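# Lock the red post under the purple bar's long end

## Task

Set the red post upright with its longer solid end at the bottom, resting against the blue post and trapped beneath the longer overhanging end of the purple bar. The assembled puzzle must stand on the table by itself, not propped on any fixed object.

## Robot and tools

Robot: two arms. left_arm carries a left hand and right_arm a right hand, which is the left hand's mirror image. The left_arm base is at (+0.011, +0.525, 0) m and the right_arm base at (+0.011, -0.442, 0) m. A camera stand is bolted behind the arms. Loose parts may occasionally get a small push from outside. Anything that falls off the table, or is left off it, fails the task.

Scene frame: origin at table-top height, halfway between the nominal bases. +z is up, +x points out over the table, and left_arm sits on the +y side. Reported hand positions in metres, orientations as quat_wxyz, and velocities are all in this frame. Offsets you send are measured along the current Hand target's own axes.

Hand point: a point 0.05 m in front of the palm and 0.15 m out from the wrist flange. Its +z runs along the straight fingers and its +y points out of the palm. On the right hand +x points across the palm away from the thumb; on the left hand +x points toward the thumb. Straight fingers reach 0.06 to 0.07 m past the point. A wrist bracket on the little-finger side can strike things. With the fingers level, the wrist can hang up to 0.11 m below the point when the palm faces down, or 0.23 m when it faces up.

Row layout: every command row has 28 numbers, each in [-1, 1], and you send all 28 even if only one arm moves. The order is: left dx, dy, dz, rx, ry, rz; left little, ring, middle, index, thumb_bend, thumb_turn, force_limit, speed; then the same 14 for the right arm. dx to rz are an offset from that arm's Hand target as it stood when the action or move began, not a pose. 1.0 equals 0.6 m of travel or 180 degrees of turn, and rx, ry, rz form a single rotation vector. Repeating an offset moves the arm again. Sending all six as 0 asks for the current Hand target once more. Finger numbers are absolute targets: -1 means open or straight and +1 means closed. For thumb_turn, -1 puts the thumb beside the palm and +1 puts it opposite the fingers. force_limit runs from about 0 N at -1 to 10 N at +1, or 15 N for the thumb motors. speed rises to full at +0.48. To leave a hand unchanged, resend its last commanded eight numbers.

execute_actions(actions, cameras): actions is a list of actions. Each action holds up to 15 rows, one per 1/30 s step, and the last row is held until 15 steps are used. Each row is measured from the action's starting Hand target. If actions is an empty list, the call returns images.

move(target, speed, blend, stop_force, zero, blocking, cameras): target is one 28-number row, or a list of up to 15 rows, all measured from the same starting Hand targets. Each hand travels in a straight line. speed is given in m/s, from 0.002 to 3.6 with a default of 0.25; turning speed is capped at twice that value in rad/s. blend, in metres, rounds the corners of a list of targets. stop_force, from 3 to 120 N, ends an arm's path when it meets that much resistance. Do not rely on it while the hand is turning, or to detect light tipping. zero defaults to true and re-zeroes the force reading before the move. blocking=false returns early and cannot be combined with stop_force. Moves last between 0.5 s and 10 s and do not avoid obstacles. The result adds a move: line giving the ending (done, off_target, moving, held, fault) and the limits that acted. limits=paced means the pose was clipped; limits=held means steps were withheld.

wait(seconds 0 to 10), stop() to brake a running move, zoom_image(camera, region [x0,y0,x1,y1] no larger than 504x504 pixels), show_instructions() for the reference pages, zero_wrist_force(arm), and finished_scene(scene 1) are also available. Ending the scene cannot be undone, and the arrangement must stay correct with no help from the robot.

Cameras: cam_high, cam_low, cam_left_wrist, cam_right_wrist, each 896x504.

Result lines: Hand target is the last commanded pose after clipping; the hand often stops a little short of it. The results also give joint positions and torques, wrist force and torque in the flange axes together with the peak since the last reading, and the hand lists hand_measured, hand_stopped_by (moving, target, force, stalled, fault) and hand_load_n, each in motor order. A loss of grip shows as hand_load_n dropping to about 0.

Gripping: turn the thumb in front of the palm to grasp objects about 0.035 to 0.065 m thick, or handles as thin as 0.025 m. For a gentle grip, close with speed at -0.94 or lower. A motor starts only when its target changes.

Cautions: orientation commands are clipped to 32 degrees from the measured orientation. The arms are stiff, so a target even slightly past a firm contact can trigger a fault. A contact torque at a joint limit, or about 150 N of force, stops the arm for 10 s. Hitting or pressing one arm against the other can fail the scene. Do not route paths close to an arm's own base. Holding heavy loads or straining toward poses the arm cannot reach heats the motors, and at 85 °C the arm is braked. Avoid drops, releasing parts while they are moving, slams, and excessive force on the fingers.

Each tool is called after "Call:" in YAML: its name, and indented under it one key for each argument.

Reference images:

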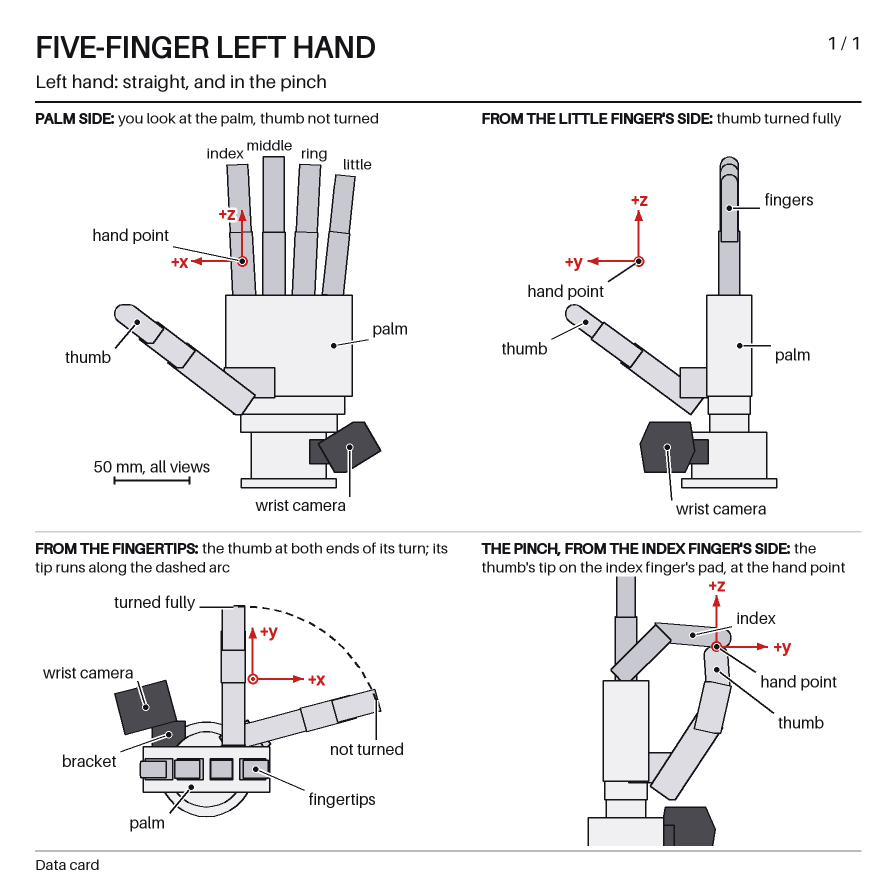

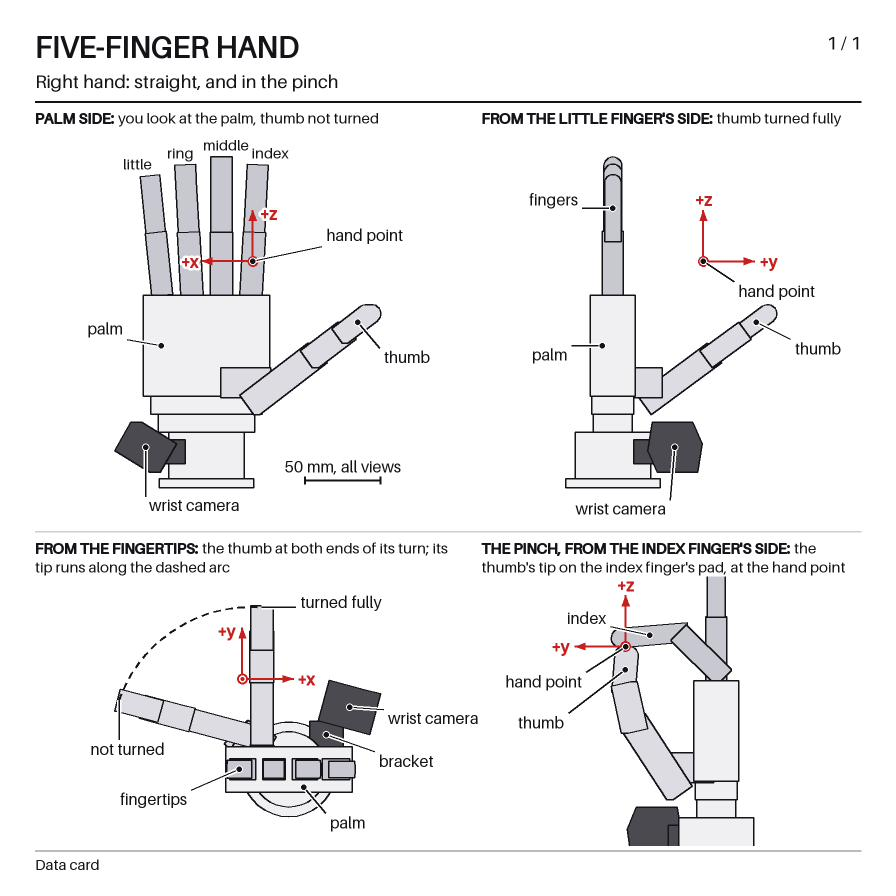

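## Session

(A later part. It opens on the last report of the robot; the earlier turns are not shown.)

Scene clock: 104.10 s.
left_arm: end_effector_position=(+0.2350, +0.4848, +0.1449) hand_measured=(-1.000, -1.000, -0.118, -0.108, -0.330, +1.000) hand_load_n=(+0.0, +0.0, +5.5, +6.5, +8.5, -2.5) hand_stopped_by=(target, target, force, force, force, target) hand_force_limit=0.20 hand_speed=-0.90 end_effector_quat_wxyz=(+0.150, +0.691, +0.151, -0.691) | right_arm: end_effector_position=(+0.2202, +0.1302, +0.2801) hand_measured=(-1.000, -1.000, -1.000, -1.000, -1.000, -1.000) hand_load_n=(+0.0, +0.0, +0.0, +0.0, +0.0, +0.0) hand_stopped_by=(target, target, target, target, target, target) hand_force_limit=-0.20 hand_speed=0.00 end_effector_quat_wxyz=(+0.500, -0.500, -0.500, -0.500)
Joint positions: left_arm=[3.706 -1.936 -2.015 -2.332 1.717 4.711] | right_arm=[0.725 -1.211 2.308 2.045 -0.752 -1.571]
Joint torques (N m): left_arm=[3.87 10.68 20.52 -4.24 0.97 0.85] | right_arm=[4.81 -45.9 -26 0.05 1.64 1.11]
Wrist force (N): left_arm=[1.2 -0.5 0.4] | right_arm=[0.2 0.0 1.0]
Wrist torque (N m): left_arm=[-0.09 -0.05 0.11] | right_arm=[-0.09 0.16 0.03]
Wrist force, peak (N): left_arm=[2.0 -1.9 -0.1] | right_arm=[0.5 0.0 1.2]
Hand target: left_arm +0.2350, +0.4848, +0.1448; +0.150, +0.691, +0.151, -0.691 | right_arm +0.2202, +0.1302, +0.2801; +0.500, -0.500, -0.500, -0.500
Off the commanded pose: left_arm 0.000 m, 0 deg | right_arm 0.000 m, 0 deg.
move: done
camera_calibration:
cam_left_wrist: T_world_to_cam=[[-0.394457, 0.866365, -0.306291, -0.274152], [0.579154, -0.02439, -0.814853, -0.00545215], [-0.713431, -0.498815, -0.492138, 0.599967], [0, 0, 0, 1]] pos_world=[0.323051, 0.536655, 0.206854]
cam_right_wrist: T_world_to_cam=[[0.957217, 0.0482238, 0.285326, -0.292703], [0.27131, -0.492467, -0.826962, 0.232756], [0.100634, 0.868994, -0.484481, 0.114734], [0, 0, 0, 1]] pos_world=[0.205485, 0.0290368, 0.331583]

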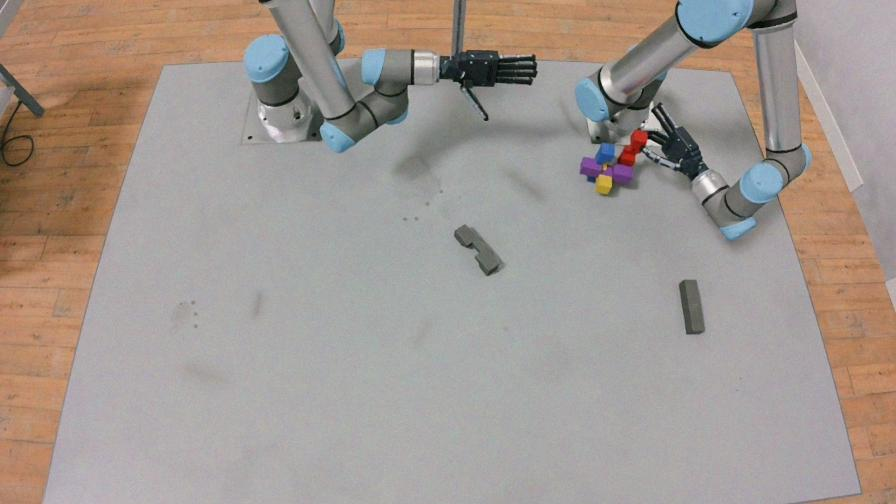

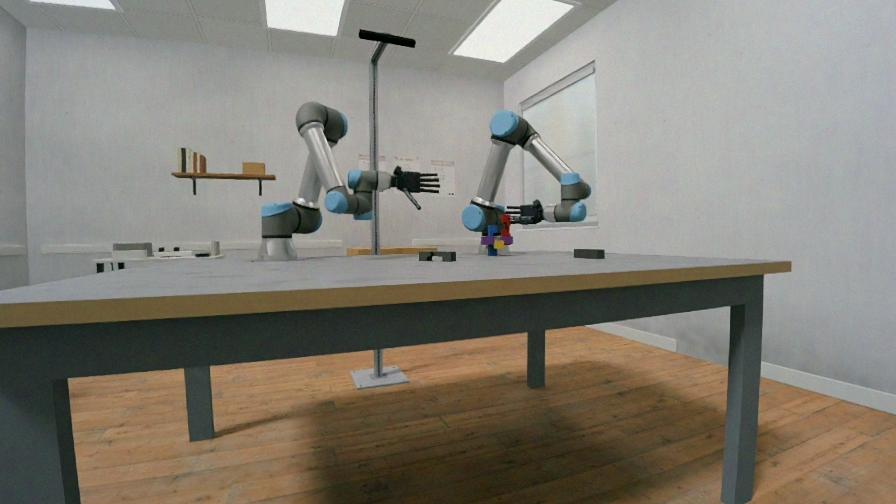

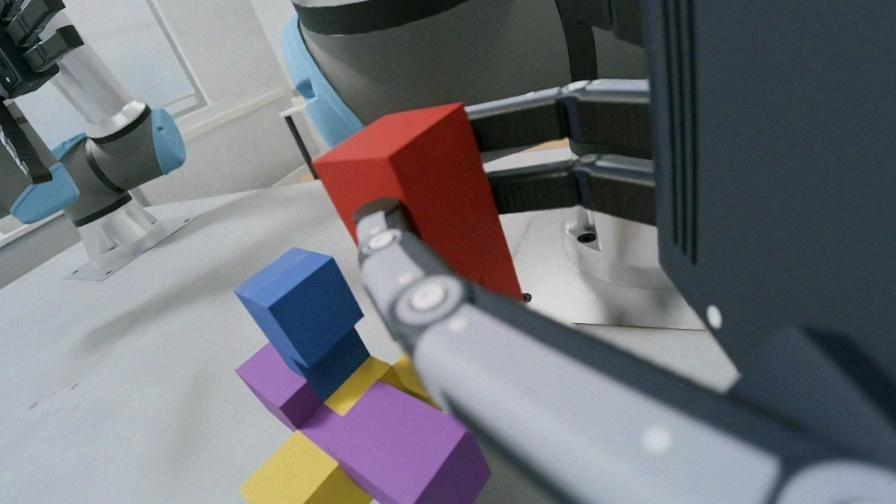

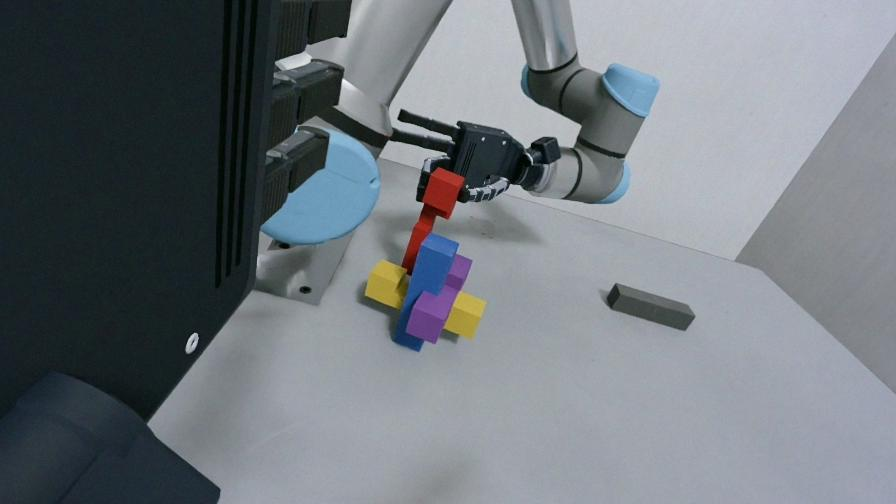

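Call:
zoom_image:
  camera: "cam_right_wrist"
  region: [390, 150, 490, 290]

Call:
zoom_image:
  camera: "cam_high"
  region: [610, 120, 660, 180]

Scaled by 3.600 from the camera's 896x504 image, which has a finer 1280x720 frame.

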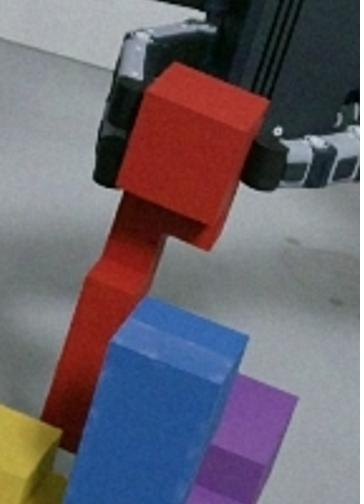

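Scaled by 8.400 from the camera's 896x504 image, which has a finer 1280x720 frame.

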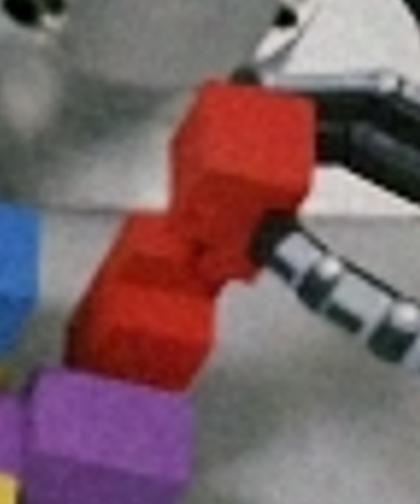

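Call:
move:
  target: [0,0,0,0,0.0095,0.0072,-1,-1,0.3,0.3,0.2,1,0.2,-0.9,0,0,0,0,0,0,-1,-1,-1,-1,-1,-1,-0.2,0]
  speed: 0.05
  cameras: ["cam_right_wrist","cam_low","cam_high"]

Call:
zoom_image:
  camera: "cam_right_wrist"
  region: [380, 150, 480, 290]

Call:
zoom_image:
  camera: "cam_low"
  region: [480, 208, 540, 260]

Scene clock: 105.80 s.
left_arm: end_effector_position=(+0.2350, +0.4848, +0.1449) hand_measured=(-1.000, -1.000, -0.118, -0.108, -0.330, +1.000) hand_load_n=(+0.0, +0.0, +5.5, +6.5, +8.5, -2.5) hand_stopped_by=(target, target, force, force, force, target) hand_force_limit=0.20 hand_speed=-0.90 end_effector_quat_wxyz=(+0.156, +0.703, +0.146, -0.679) | right_arm: end_effector_position=(+0.2202, +0.1302, +0.2801) hand_measured=(-1.000, -1.000, -1.000, -1.000, -1.000, -1.000) hand_load_n=(+0.0, +0.0, +0.0, +0.0, +0.0, +0.0) hand_stopped_by=(target, target, target, target, target, target) hand_force_limit=-0.20 hand_speed=0.00 end_effector_quat_wxyz=(+0.500, -0.500, -0.500, -0.500)
Joint positions: left_arm=[3.708 -1.917 -2.022 -2.314 1.719 4.738] | right_arm=[0.725 -1.211 2.308 2.045 -0.752 -1.571]
Joint torques (N m): left_arm=[3.42 13.83 11.65 -3.97 0.66 -0.36] | right_arm=[5 -45.87 -25.45 0.04 1.73 1.29]
Wrist force (N): left_arm=[1.2 -0.4 0.3] | right_arm=[0.2 -0.1 1.0]
Wrist torque (N m): left_arm=[-0.07 -0.03 0.11] | right_arm=[-0.11 0.16 0.03]
Wrist force, peak (N): left_arm=[1.5 -0.7 0.5] | right_arm=[0.3 0.2 1.2]
Hand target: left_arm +0.2350, +0.4848, +0.1448; +0.156, +0.703, +0.146, -0.679 | right_arm +0.2202, +0.1302, +0.2801; +0.500, -0.500, -0.500, -0.500
Off the commanded pose: left_arm 0.000 m, 0 deg | right_arm 0.000 m, 0 deg.
move: done
camera_calibration:
cam_right_wrist: T_world_to_cam=[[0.957217, 0.0482238, 0.285326, -0.292703], [0.27131, -0.492467, -0.826962, 0.232756], [0.100634, 0.868994, -0.484481, 0.114734], [0, 0, 0, 1]] pos_world=[0.205485, 0.0290368, 0.331583]
Images, in order (width x height): cam_high 896x504, cam_low 896x504, cam_right_wrist 896x504.

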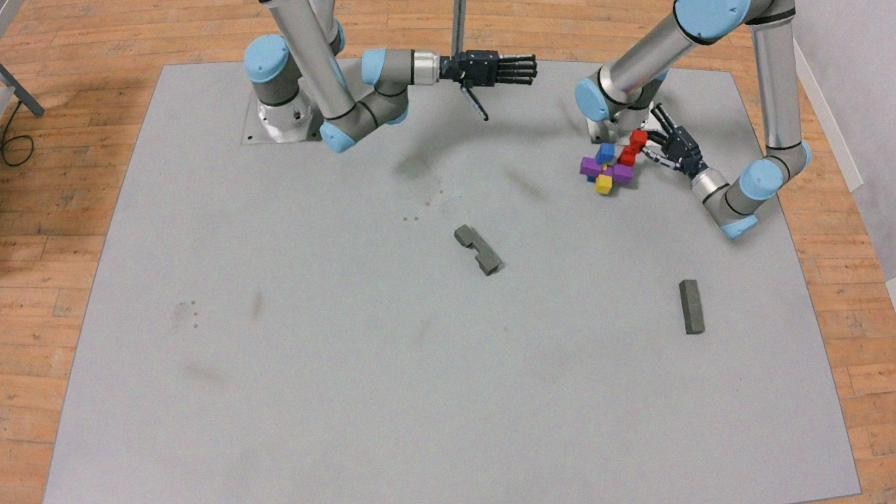

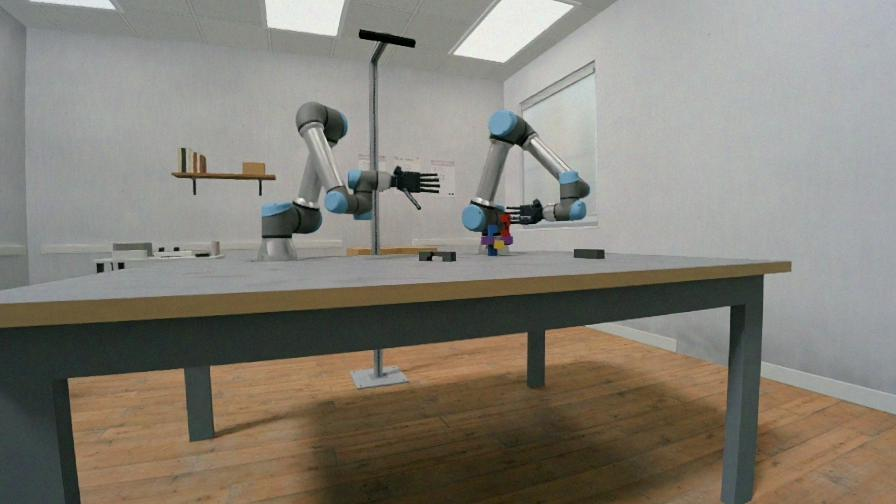

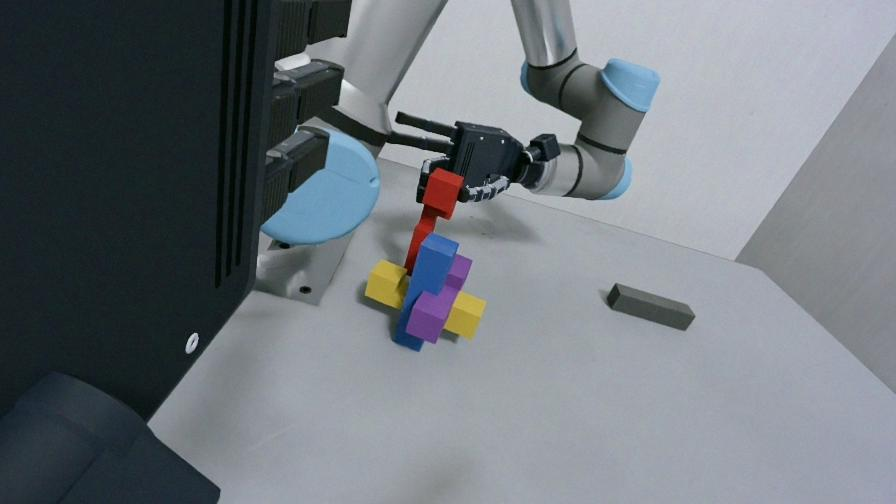

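Scaled by 3.600 from the camera's 896x504 image, which has a finer 1280x720 frame.

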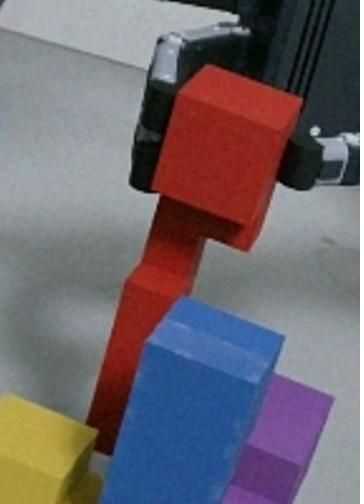

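Scaled by 8.400 from the camera's 896x504 image, which has a finer 1280x720 frame.

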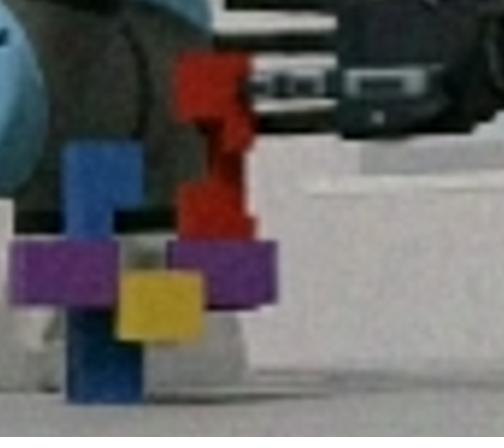

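Call:
move:
  target: [0.0583,-0.0012,0.0018,-0.0002,-0.0027,0.0035,-1,-1,0.3,0.3,0.2,1,0.2,-0.9,0,0,0,0,0,0,-1,-1,-1,-1,-1,-1,-0.2,0]
  speed: 0.06

Call:
move:
  target: [0.04,0,0,0,0,0,-1,-1,0.3,0.3,0.2,1,0.2,-0.9,0,0,0,0,0,0,-1,-1,-1,-1,-1,-1,-0.2,0]
  speed: 0.01
  stop_force: 4
  cameras: ["cam_right_wrist","cam_low","cam_high","cam_left_wrist"]

Call:
zoom_image:
  camera: "cam_low"
  region: [480, 208, 540, 260]

Call:
zoom_image:
  camera: "cam_right_wrist"
  region: [370, 170, 480, 310]

Scene clock: 107.27 s.
left_arm: end_effector_position=(+0.2349, +0.4847, +0.1098) hand_measured=(-1.000, -1.000, -0.118, -0.108, -0.330, +1.000) hand_load_n=(-0.5, +0.0, +5.5, +6.5, +8.0, -2.5) hand_stopped_by=(target, target, force, force, force, target) hand_force_limit=0.20 hand_speed=-0.90 end_effector_quat_wxyz=(+0.161, +0.700, +0.141, -0.681) | right_arm: end_effector_position=(+0.2202, +0.1302, +0.2801) hand_measured=(-1.000, -1.000, -1.000, -1.000, -1.000, -1.000) hand_load_n=(+0.0, +0.0, +0.0, +0.0, +0.0, +0.0) hand_stopped_by=(target, target, target, target, target, target) hand_force_limit=-0.20 hand_speed=0.00 end_effector_quat_wxyz=(+0.500, -0.500, -0.500, -0.500)
Joint positions: left_arm=[3.709 -1.994 -2.045 -2.224 1.72 4.748] | right_arm=[0.725 -1.211 2.308 2.045 -0.752 -1.571]
Joint torques (N m): left_arm=[5.59 50.66 22.5 -3.98 1.22 -0.28] | right_arm=[5.48 -46.07 -24.12 0.24 1.67 1.23]
Wrist force (N): left_arm=[1.4 -0.7 0.4] | right_arm=[0.3 0.1 0.7]
Wrist torque (N m): left_arm=[-0.08 -0.10 0.08] | right_arm=[-0.05 0.16 0.04]
Wrist force, peak (N): left_arm=[2.0 -0.6 0.3] | right_arm=[0.3 0.2 1.2]
Hand target: left_arm +0.2350, +0.4848, +0.1098; +0.161, +0.700, +0.142, -0.681 | right_arm +0.2202, +0.1302, +0.2801; +0.500, -0.500, -0.500, -0.500
Off the commanded pose: left_arm 0.000 m, 0 deg | right_arm 0.000 m, 0 deg.
move: done

Scene clock: 109.43 s.
left_arm: end_effector_position=(+0.2353, +0.4846, +0.0996) hand_measured=(-1.000, -1.000, -0.118, -0.108, -0.330, +1.000) hand_load_n=(+0.0, +0.0, +6.0, +6.5, +8.0, -3.5) hand_stopped_by=(target, target, force, force, force, target) hand_force_limit=0.20 hand_speed=-0.90 end_effector_quat_wxyz=(+0.161, +0.700, +0.142, -0.681) | right_arm: end_effector_position=(+0.2202, +0.1302, +0.2801) hand_measured=(-1.000, -1.000, -1.000, -1.000, -1.000, -1.000) hand_load_n=(+0.0, +0.0, +0.0, +0.0, +0.0, +0.0) hand_stopped_by=(target, target, target, target, target, target) hand_force_limit=-0.20 hand_speed=0.00 end_effector_quat_wxyz=(+0.500, -0.500, -0.500, -0.500)
Joint positions: left_arm=[3.708 -2.016 -2.049 -2.197 1.719 4.748] | right_arm=[0.725 -1.211 2.308 2.045 -0.752 -1.571]
Joint torques (N m): left_arm=[5.22 51.07 22.83 -1.73 1.33 -0.41] | right_arm=[5.17 -46.24 -23.52 -0.08 1.55 1.19]
Wrist force (N): left_arm=[-3.0 -0.6 1.3] | right_arm=[0.3 0.0 1.2]
Wrist torque (N m): left_arm=[-0.08 -0.11 0.10] | right_arm=[-0.11 0.15 0.03]
Wrist force, peak (N): left_arm=[-6.2 -0.3 1.3] | right_arm=[0.5 0.1 1.2]
Hand target: left_arm +0.2353, +0.4846, +0.0996; +0.161, +0.700, +0.142, -0.681 (not the last commanded pose) | right_arm +0.2202, +0.1302, +0.2801; +0.500, -0.500, -0.500, -0.500
Off the commanded pose: left_arm 0.014 m, 0 deg | right_arm 0.000 m, 0 deg.
move: contact (left_arm)
camera_calibration:
cam_left_wrist: T_world_to_cam=[[-0.384109, 0.85915, -0.338116, -0.283429], [0.605822, -0.0418221, -0.7945, -0.042364], [-0.696735, -0.510013, -0.504428, 0.58049], [0, 0, 0, 1]] pos_world=[0.321245, 0.537793, 0.163325]
cam_right_wrist: T_world_to_cam=[[0.957217, 0.0482238, 0.285326, -0.292703], [0.27131, -0.492467, -0.826962, 0.232756], [0.100634, 0.868994, -0.484481, 0.114734], [0, 0, 0, 1]] pos_world=[0.205485, 0.0290368, 0.331583]

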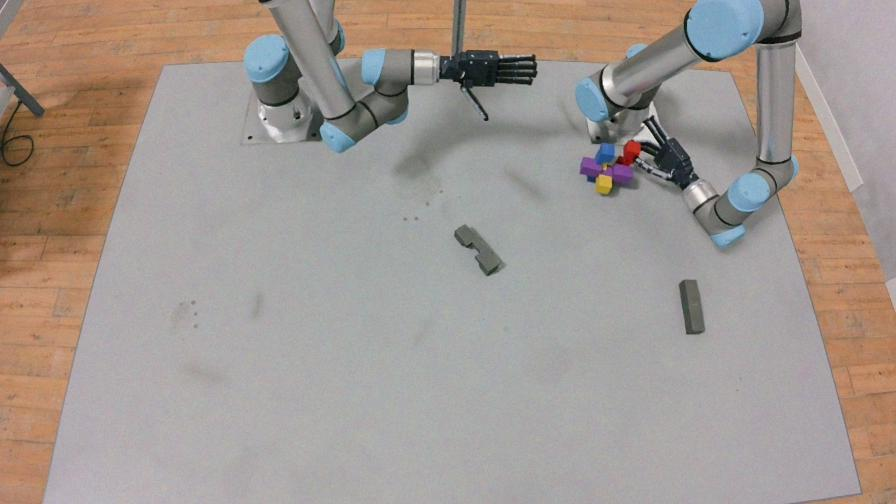

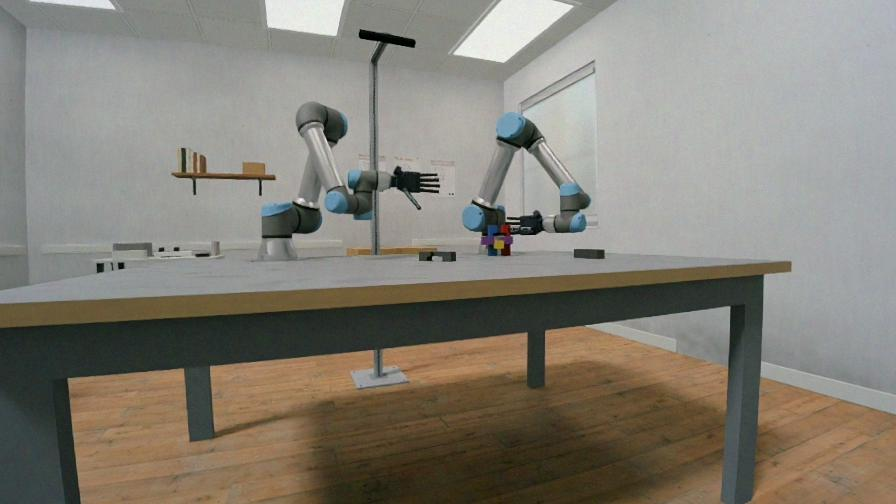

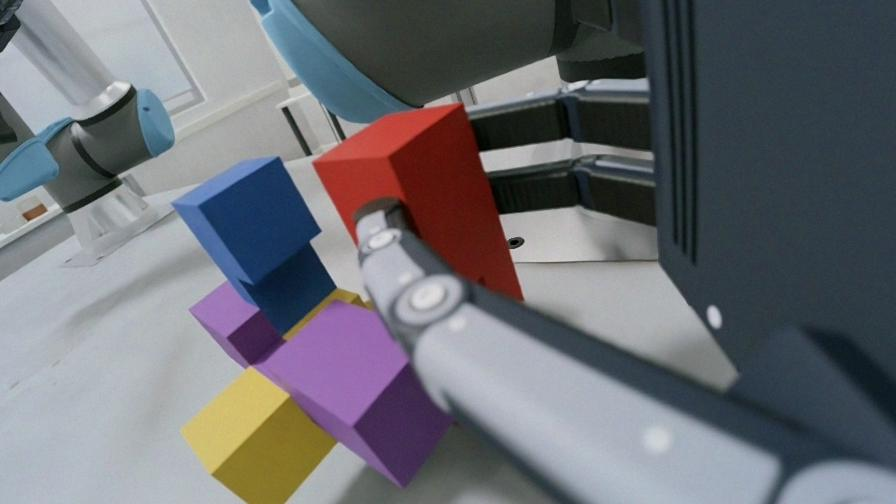

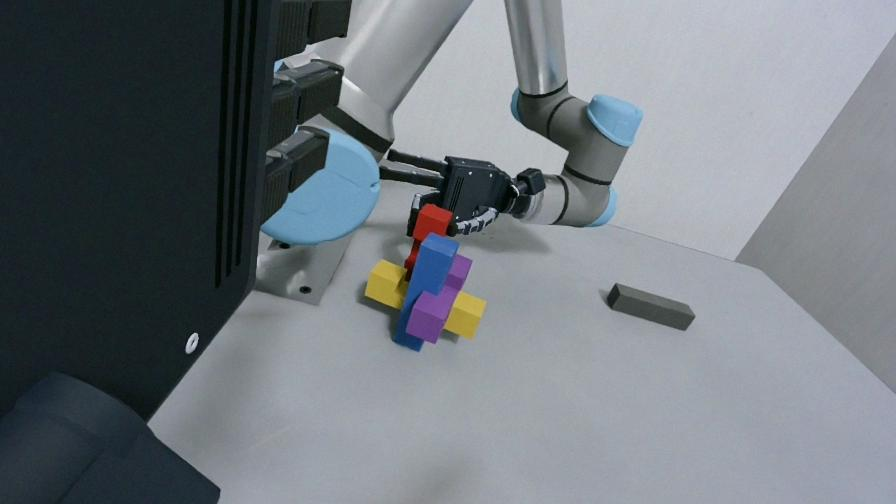

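Scaled by 8.400 from the camera's 896x504 image, which has a finer 1280x720 frame.

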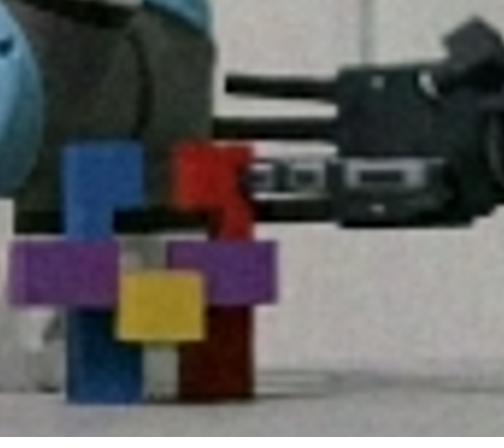

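Scaled by 3.600 from the camera's 896x504 image, which has a finer 1280x720 frame.

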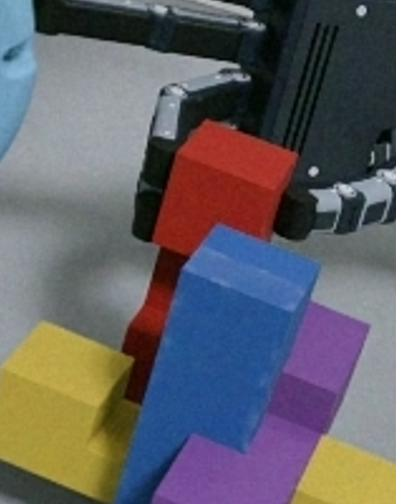

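Call:
execute_actions:
  actions:
    - [[0,0,0,0,0,0,-1,-1,-0.22,-0.22,-0.40,1,0.2,-0.85,0,0,0,0,0,0,-1,-1,-1,-1,-1,-1,-0.2,0]]
    - [[0,0,0,0,0,0,-1,-1,-0.22,-0.22,-0.40,1,0.2,-0.85,0,0,0,0,0,0,-1,-1,-1,-1,-1,-1,-0.2,0]]
  cameras: ["cam_right_wrist","cam_low","cam_left_wrist"]

Call:
zoom_image:
  camera: "cam_low"
  region: [480, 208, 540, 260]

Call:
zoom_image:
  camera: "cam_right_wrist"
  region: [370, 170, 480, 310]

Call:
zoom_image:
  camera: "cam_left_wrist"
  region: [150, 80, 600, 504]

Scene clock: 110.93 s.
left_arm: end_effector_position=(+0.2353, +0.4846, +0.0996) hand_measured=(-1.000, -1.000, -0.220, -0.220, -0.400, +1.000) hand_load_n=(+0.0, +0.0, +0.0, +0.0, +0.0, +0.0) hand_stopped_by=(target, target, target, target, target, target) hand_force_limit=0.20 hand_speed=-0.85 end_effector_quat_wxyz=(+0.161, +0.700, +0.142, -0.681) | right_arm: end_effector_position=(+0.2202, +0.1302, +0.2801) hand_measured=(-1.000, -1.000, -1.000, -1.000, -1.000, -1.000) hand_load_n=(+0.0, +0.0, +0.0, +0.0, +0.0, +0.0) hand_stopped_by=(target, target, target, target, target, target) hand_force_limit=-0.20 hand_speed=0.00 end_effector_quat_wxyz=(+0.500, -0.500, -0.500, -0.500)
Joint positions: left_arm=[3.708 -2.016 -2.049 -2.197 1.719 4.748] | right_arm=[0.725 -1.211 2.308 2.045 -0.752 -1.571]
Joint torques (N m): left_arm=[6.75 51.29 18.52 -1.53 1.42 -0.35] | right_arm=[4.82 -45.81 -22.36 0.05 1.55 1.29]
Wrist force (N): left_arm=[0.6 -0.3 0.6] | right_arm=[0.3 -0.1 0.9]
Wrist torque (N m): left_arm=[-0.03 -0.06 0.09] | right_arm=[-0.10 0.16 0.03]
Wrist force, peak (N): left_arm=[-3.2 -0.8 1.3] | right_arm=[0.5 0.1 1.1]
Hand target: left_arm +0.2353, +0.4846, +0.0996; +0.161, +0.700, +0.142, -0.681 | right_arm +0.2202, +0.1302, +0.2801; +0.500, -0.500, -0.500, -0.500
Off the commanded pose: left_arm 0.000 m, 0 deg | right_arm 0.000 m, 0 deg.
Step readings (end_effector_position of left_arm | right_arm):
0: (+0.2353, +0.4846, +0.0996) | (+0.2202, +0.1302, +0.2801)
1: (+0.2353, +0.4846, +0.0996) | (+0.2202, +0.1302, +0.2801)
2: (+0.2353, +0.4846, +0.0996) | (+0.2202, +0.1302, +0.2801)
4: (+0.2353, +0.4846, +0.0996) | (+0.2202, +0.1302, +0.2801)
8: (+0.2353, +0.4846, +0.0996) | (+0.2202, +0.1302, +0.2801)
15: (+0.2353, +0.4846, +0.0996) | (+0.2202, +0.1302, +0.2801)
16: (+0.2353, +0.4846, +0.0996) | (+0.2202, +0.1302, +0.2801)
17: (+0.2353, +0.4846, +0.0996) | (+0.2202, +0.1302, +0.2801)
19: (+0.2353, +0.4846, +0.0996) | (+0.2202, +0.1302, +0.2801)
23: (+0.2353, +0.4846, +0.0996) | (+0.2202, +0.1302, +0.2801)
30: (+0.2353, +0.4846, +0.0996) | (+0.2202, +0.1302, +0.2801)
camera_calibration:
cam_left_wrist: T_world_to_cam=[[-0.384136, 0.85913, -0.338136, -0.283406], [0.605865, -0.0417909, -0.794469, -0.0423996], [-0.696683, -0.510049, -0.504464, 0.580498], [0, 0, 0, 1]] pos_world=[0.321245, 0.537793, 0.163325]
cam_right_wrist: T_world_to_cam=[[0.957217, 0.0482238, 0.285326, -0.292703], [0.27131, -0.492467, -0.826962, 0.232756], [0.100634, 0.868994, -0.484481, 0.114734], [0, 0, 0, 1]] pos_world=[0.205485, 0.0290368, 0.331583]
Images, in order (width x height): cam_low 896x504, cam_left_wrist 896x504, cam_right_wrist 896x504.

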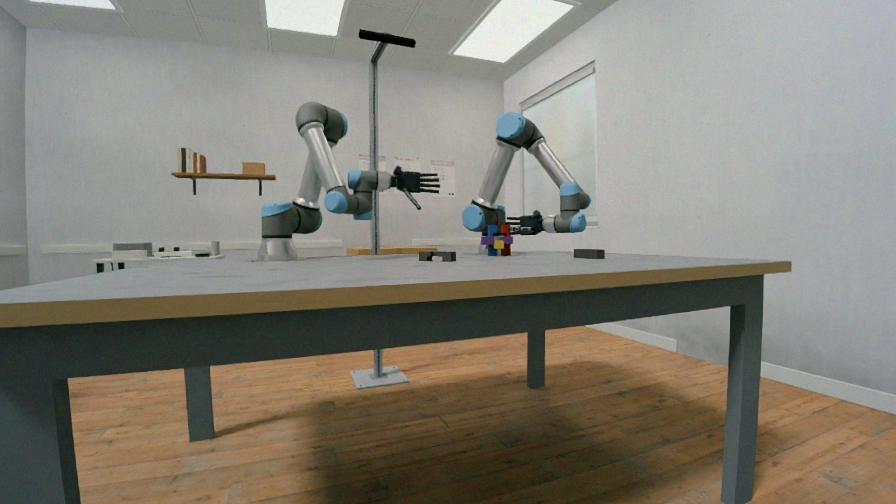

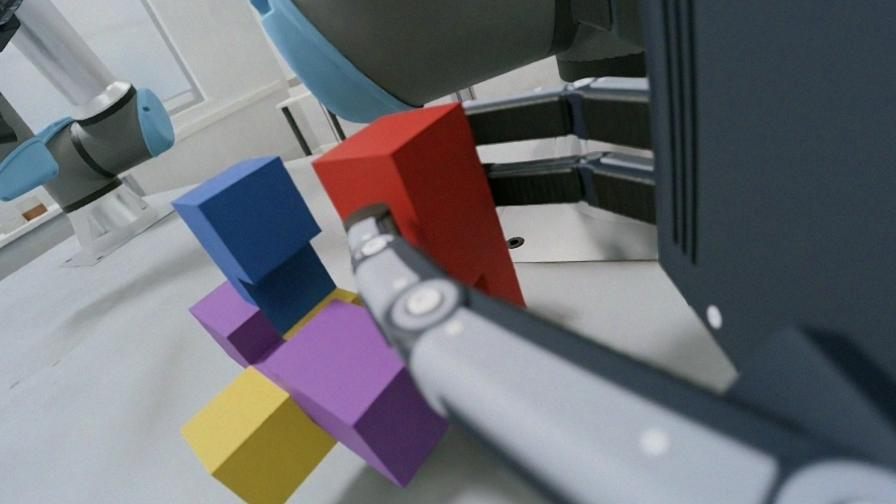

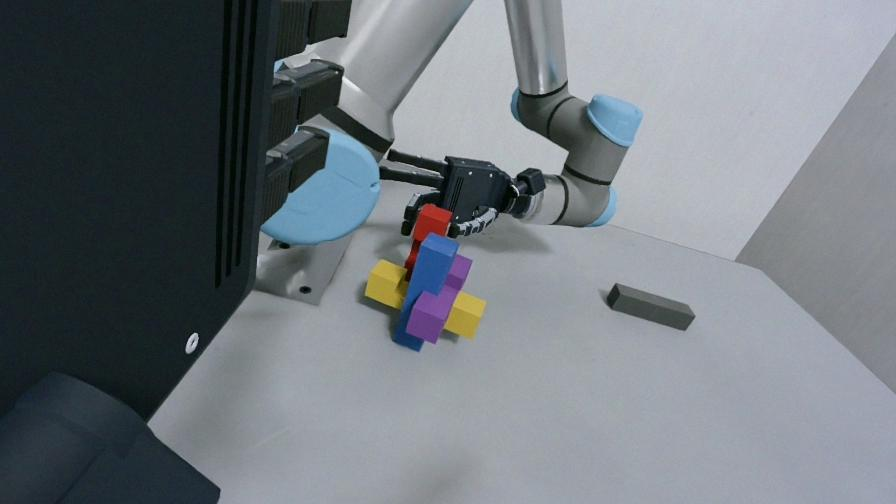

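Scaled by 8.400 from the camera's 896x504 image, which has a finer 1280x720 frame.

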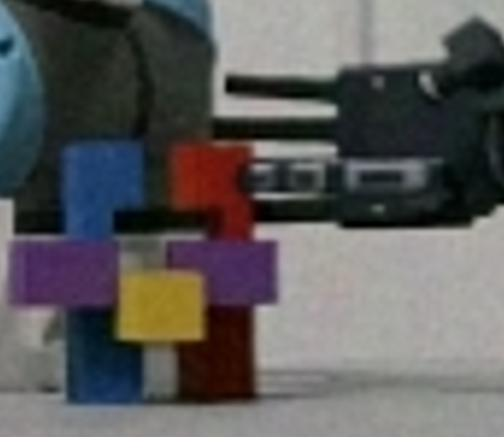

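Scaled by 3.600 from the camera's 896x504 image, which has a finer 1280x720 frame.

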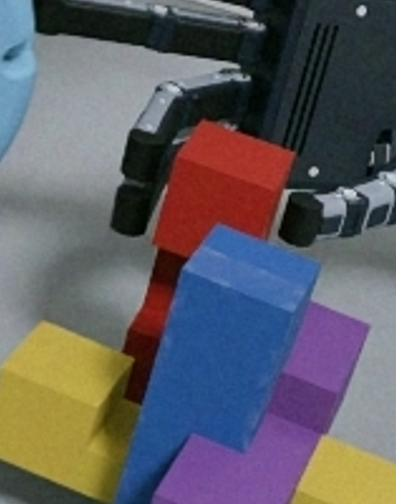

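Scaled by 1.120 from the camera's 896x504 image, which has a finer 1280x720 frame.

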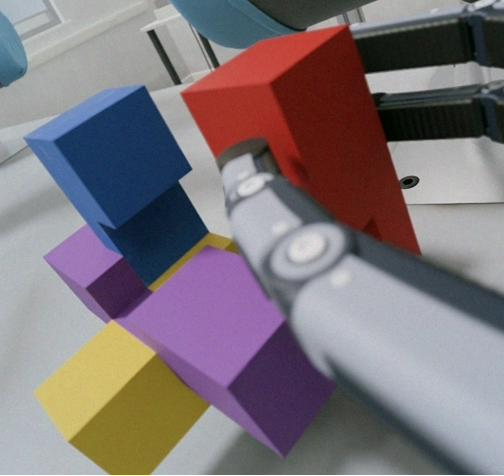

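Call:
execute_actions:
  actions: []

Call:
zoom_image:
  camera: "cam_high"
  region: [575, 130, 655, 200]

Call:
zoom_image:
  camera: "cam_right_wrist"
  region: [360, 190, 500, 360]

Scene clock: 111.47 s.
left_arm: end_effector_position=(+0.2353, +0.4846, +0.0996) hand_measured=(-1.000, -1.000, -0.220, -0.220, -0.400, +1.000) hand_load_n=(+0.0, +0.0, +0.0, +0.0, +0.0, +0.5) hand_stopped_by=(target, target, target, target, target, target) hand_force_limit=0.20 hand_speed=-0.85 end_effector_quat_wxyz=(+0.161, +0.700, +0.142, -0.681) | right_arm: end_effector_position=(+0.2202, +0.1302, +0.2801) hand_measured=(-1.000, -1.000, -1.000, -1.000, -1.000, -1.000) hand_load_n=(+0.0, -0.5, +0.0, +0.0, +0.0, -0.5) hand_stopped_by=(target, target, target, target, target, target) hand_force_limit=-0.20 hand_speed=0.00 end_effector_quat_wxyz=(+0.500, -0.500, -0.500, -0.500)
Joint positions: left_arm=[3.708 -2.016 -2.049 -2.197 1.719 4.748] | right_arm=[0.725 -1.211 2.308 2.045 -0.752 -1.571]
Joint velocities: within noise
Joint torques (N m): left_arm=[7.1 51.7 16.62 -1.53 1.2 -0.26] | right_arm=[4.53 -46.5 -22.68 -0.05 1.46 1.23]
Motor temperatures (°C): left_arm=[28 27 26 33 30 29] | right_arm=[30 26 29 32 33 35]
Wrist force (N): left_arm=[0.7 -0.2 0.3] | right_arm=[0.0 0.0 1.1]
Wrist torque (N m): left_arm=[0.00 -0.08 0.10] | right_arm=[-0.09 0.19 0.02]
Wrist force, peak (N): left_arm=[0.6 -0.8 0.7] | right_arm=[0.3 0.1 1.1]
Hand target: left_arm +0.2353, +0.4846, +0.0996; +0.161, +0.700, +0.142, -0.681 | right_arm +0.2202, +0.1302, +0.2801; +0.500, -0.500, -0.500, -0.500
Off the commanded pose: left_arm 0.000 m, 0 deg | right_arm 0.000 m, 0 deg.
camera_calibration:
cam_left_wrist: T_world_to_cam=[[-0.384136, 0.85913, -0.338136, -0.283406], [0.605865, -0.0417909, -0.794469, -0.0423996], [-0.696683, -0.510049, -0.504464, 0.580498], [0, 0, 0, 1]] pos_world=[0.321245, 0.537793, 0.163325]
cam_right_wrist: T_world_to_cam=[[0.957217, 0.0482238, 0.285326, -0.292703], [0.27131, -0.492467, -0.826962, 0.232756], [0.100634, 0.868994, -0.484481, 0.114734], [0, 0, 0, 1]] pos_world=[0.205485, 0.0290368, 0.331583]

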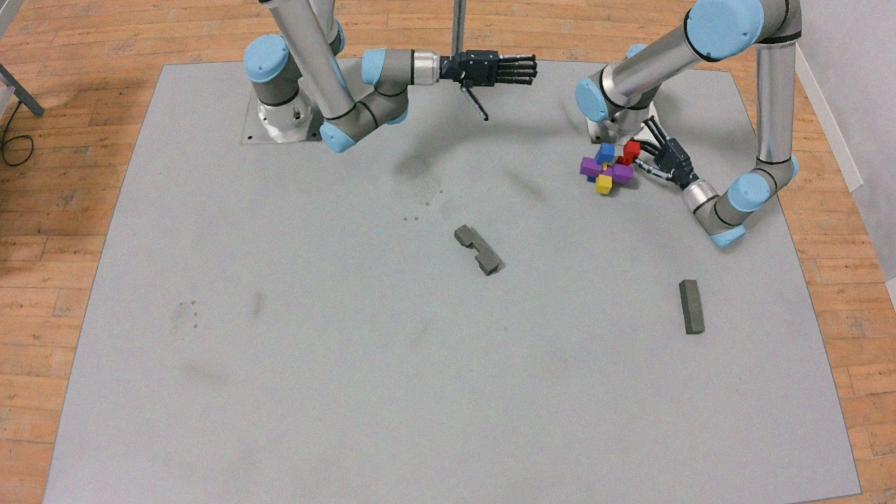

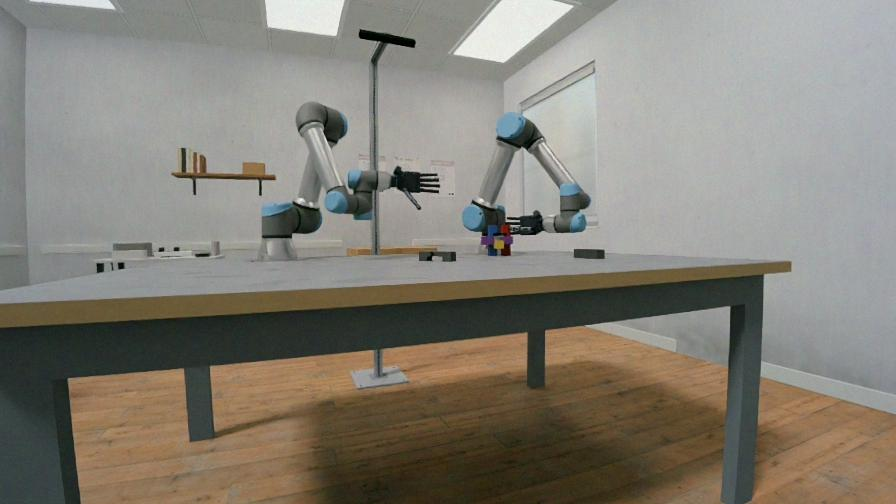

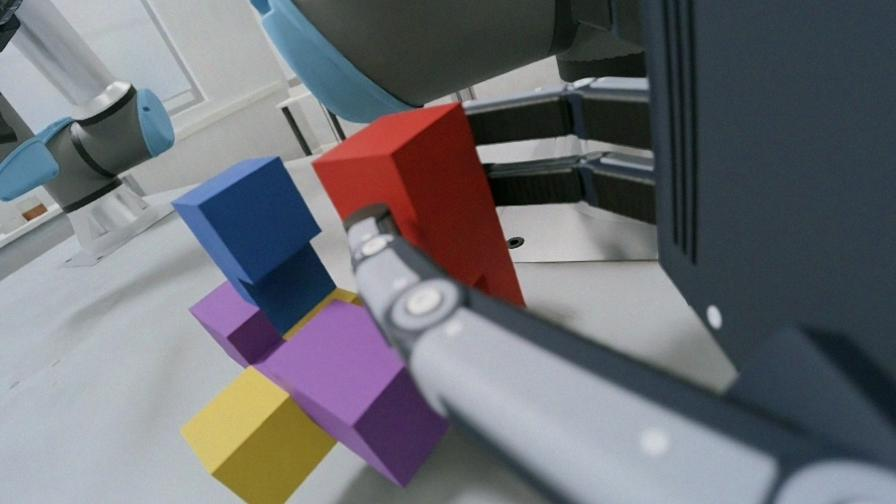

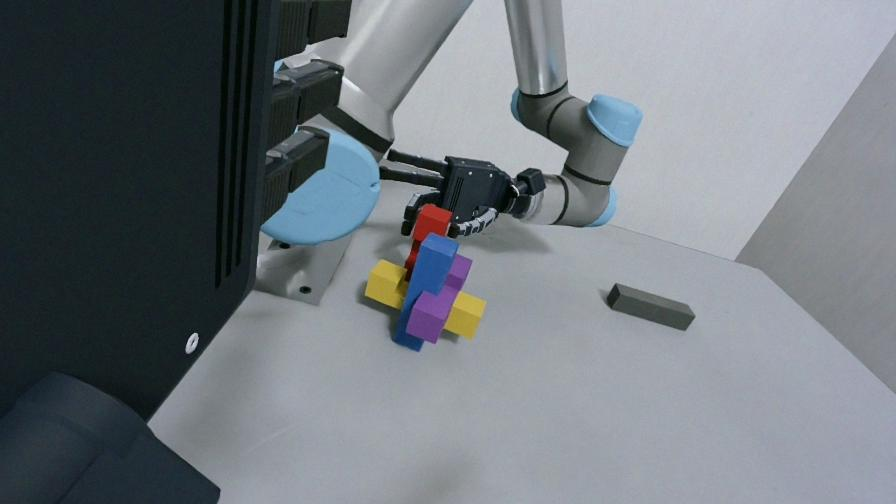

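Scaled by 6.300 from the camera's 896x504 image, which has a finer 1280x720 frame.

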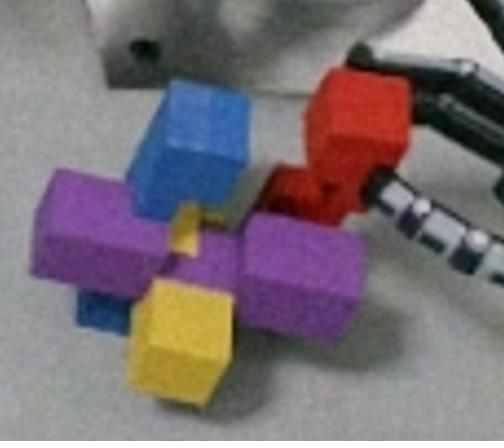

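Scaled by 2.965 from the camera's 896x504 image, which has a finer 1280x720 frame.

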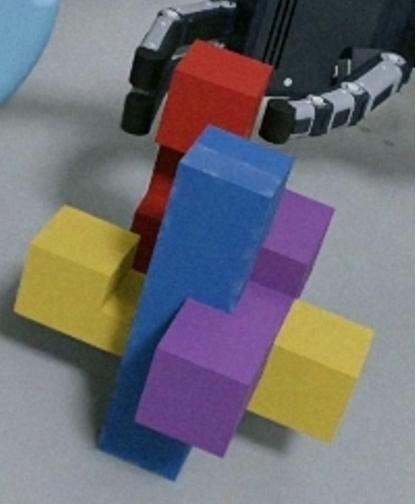

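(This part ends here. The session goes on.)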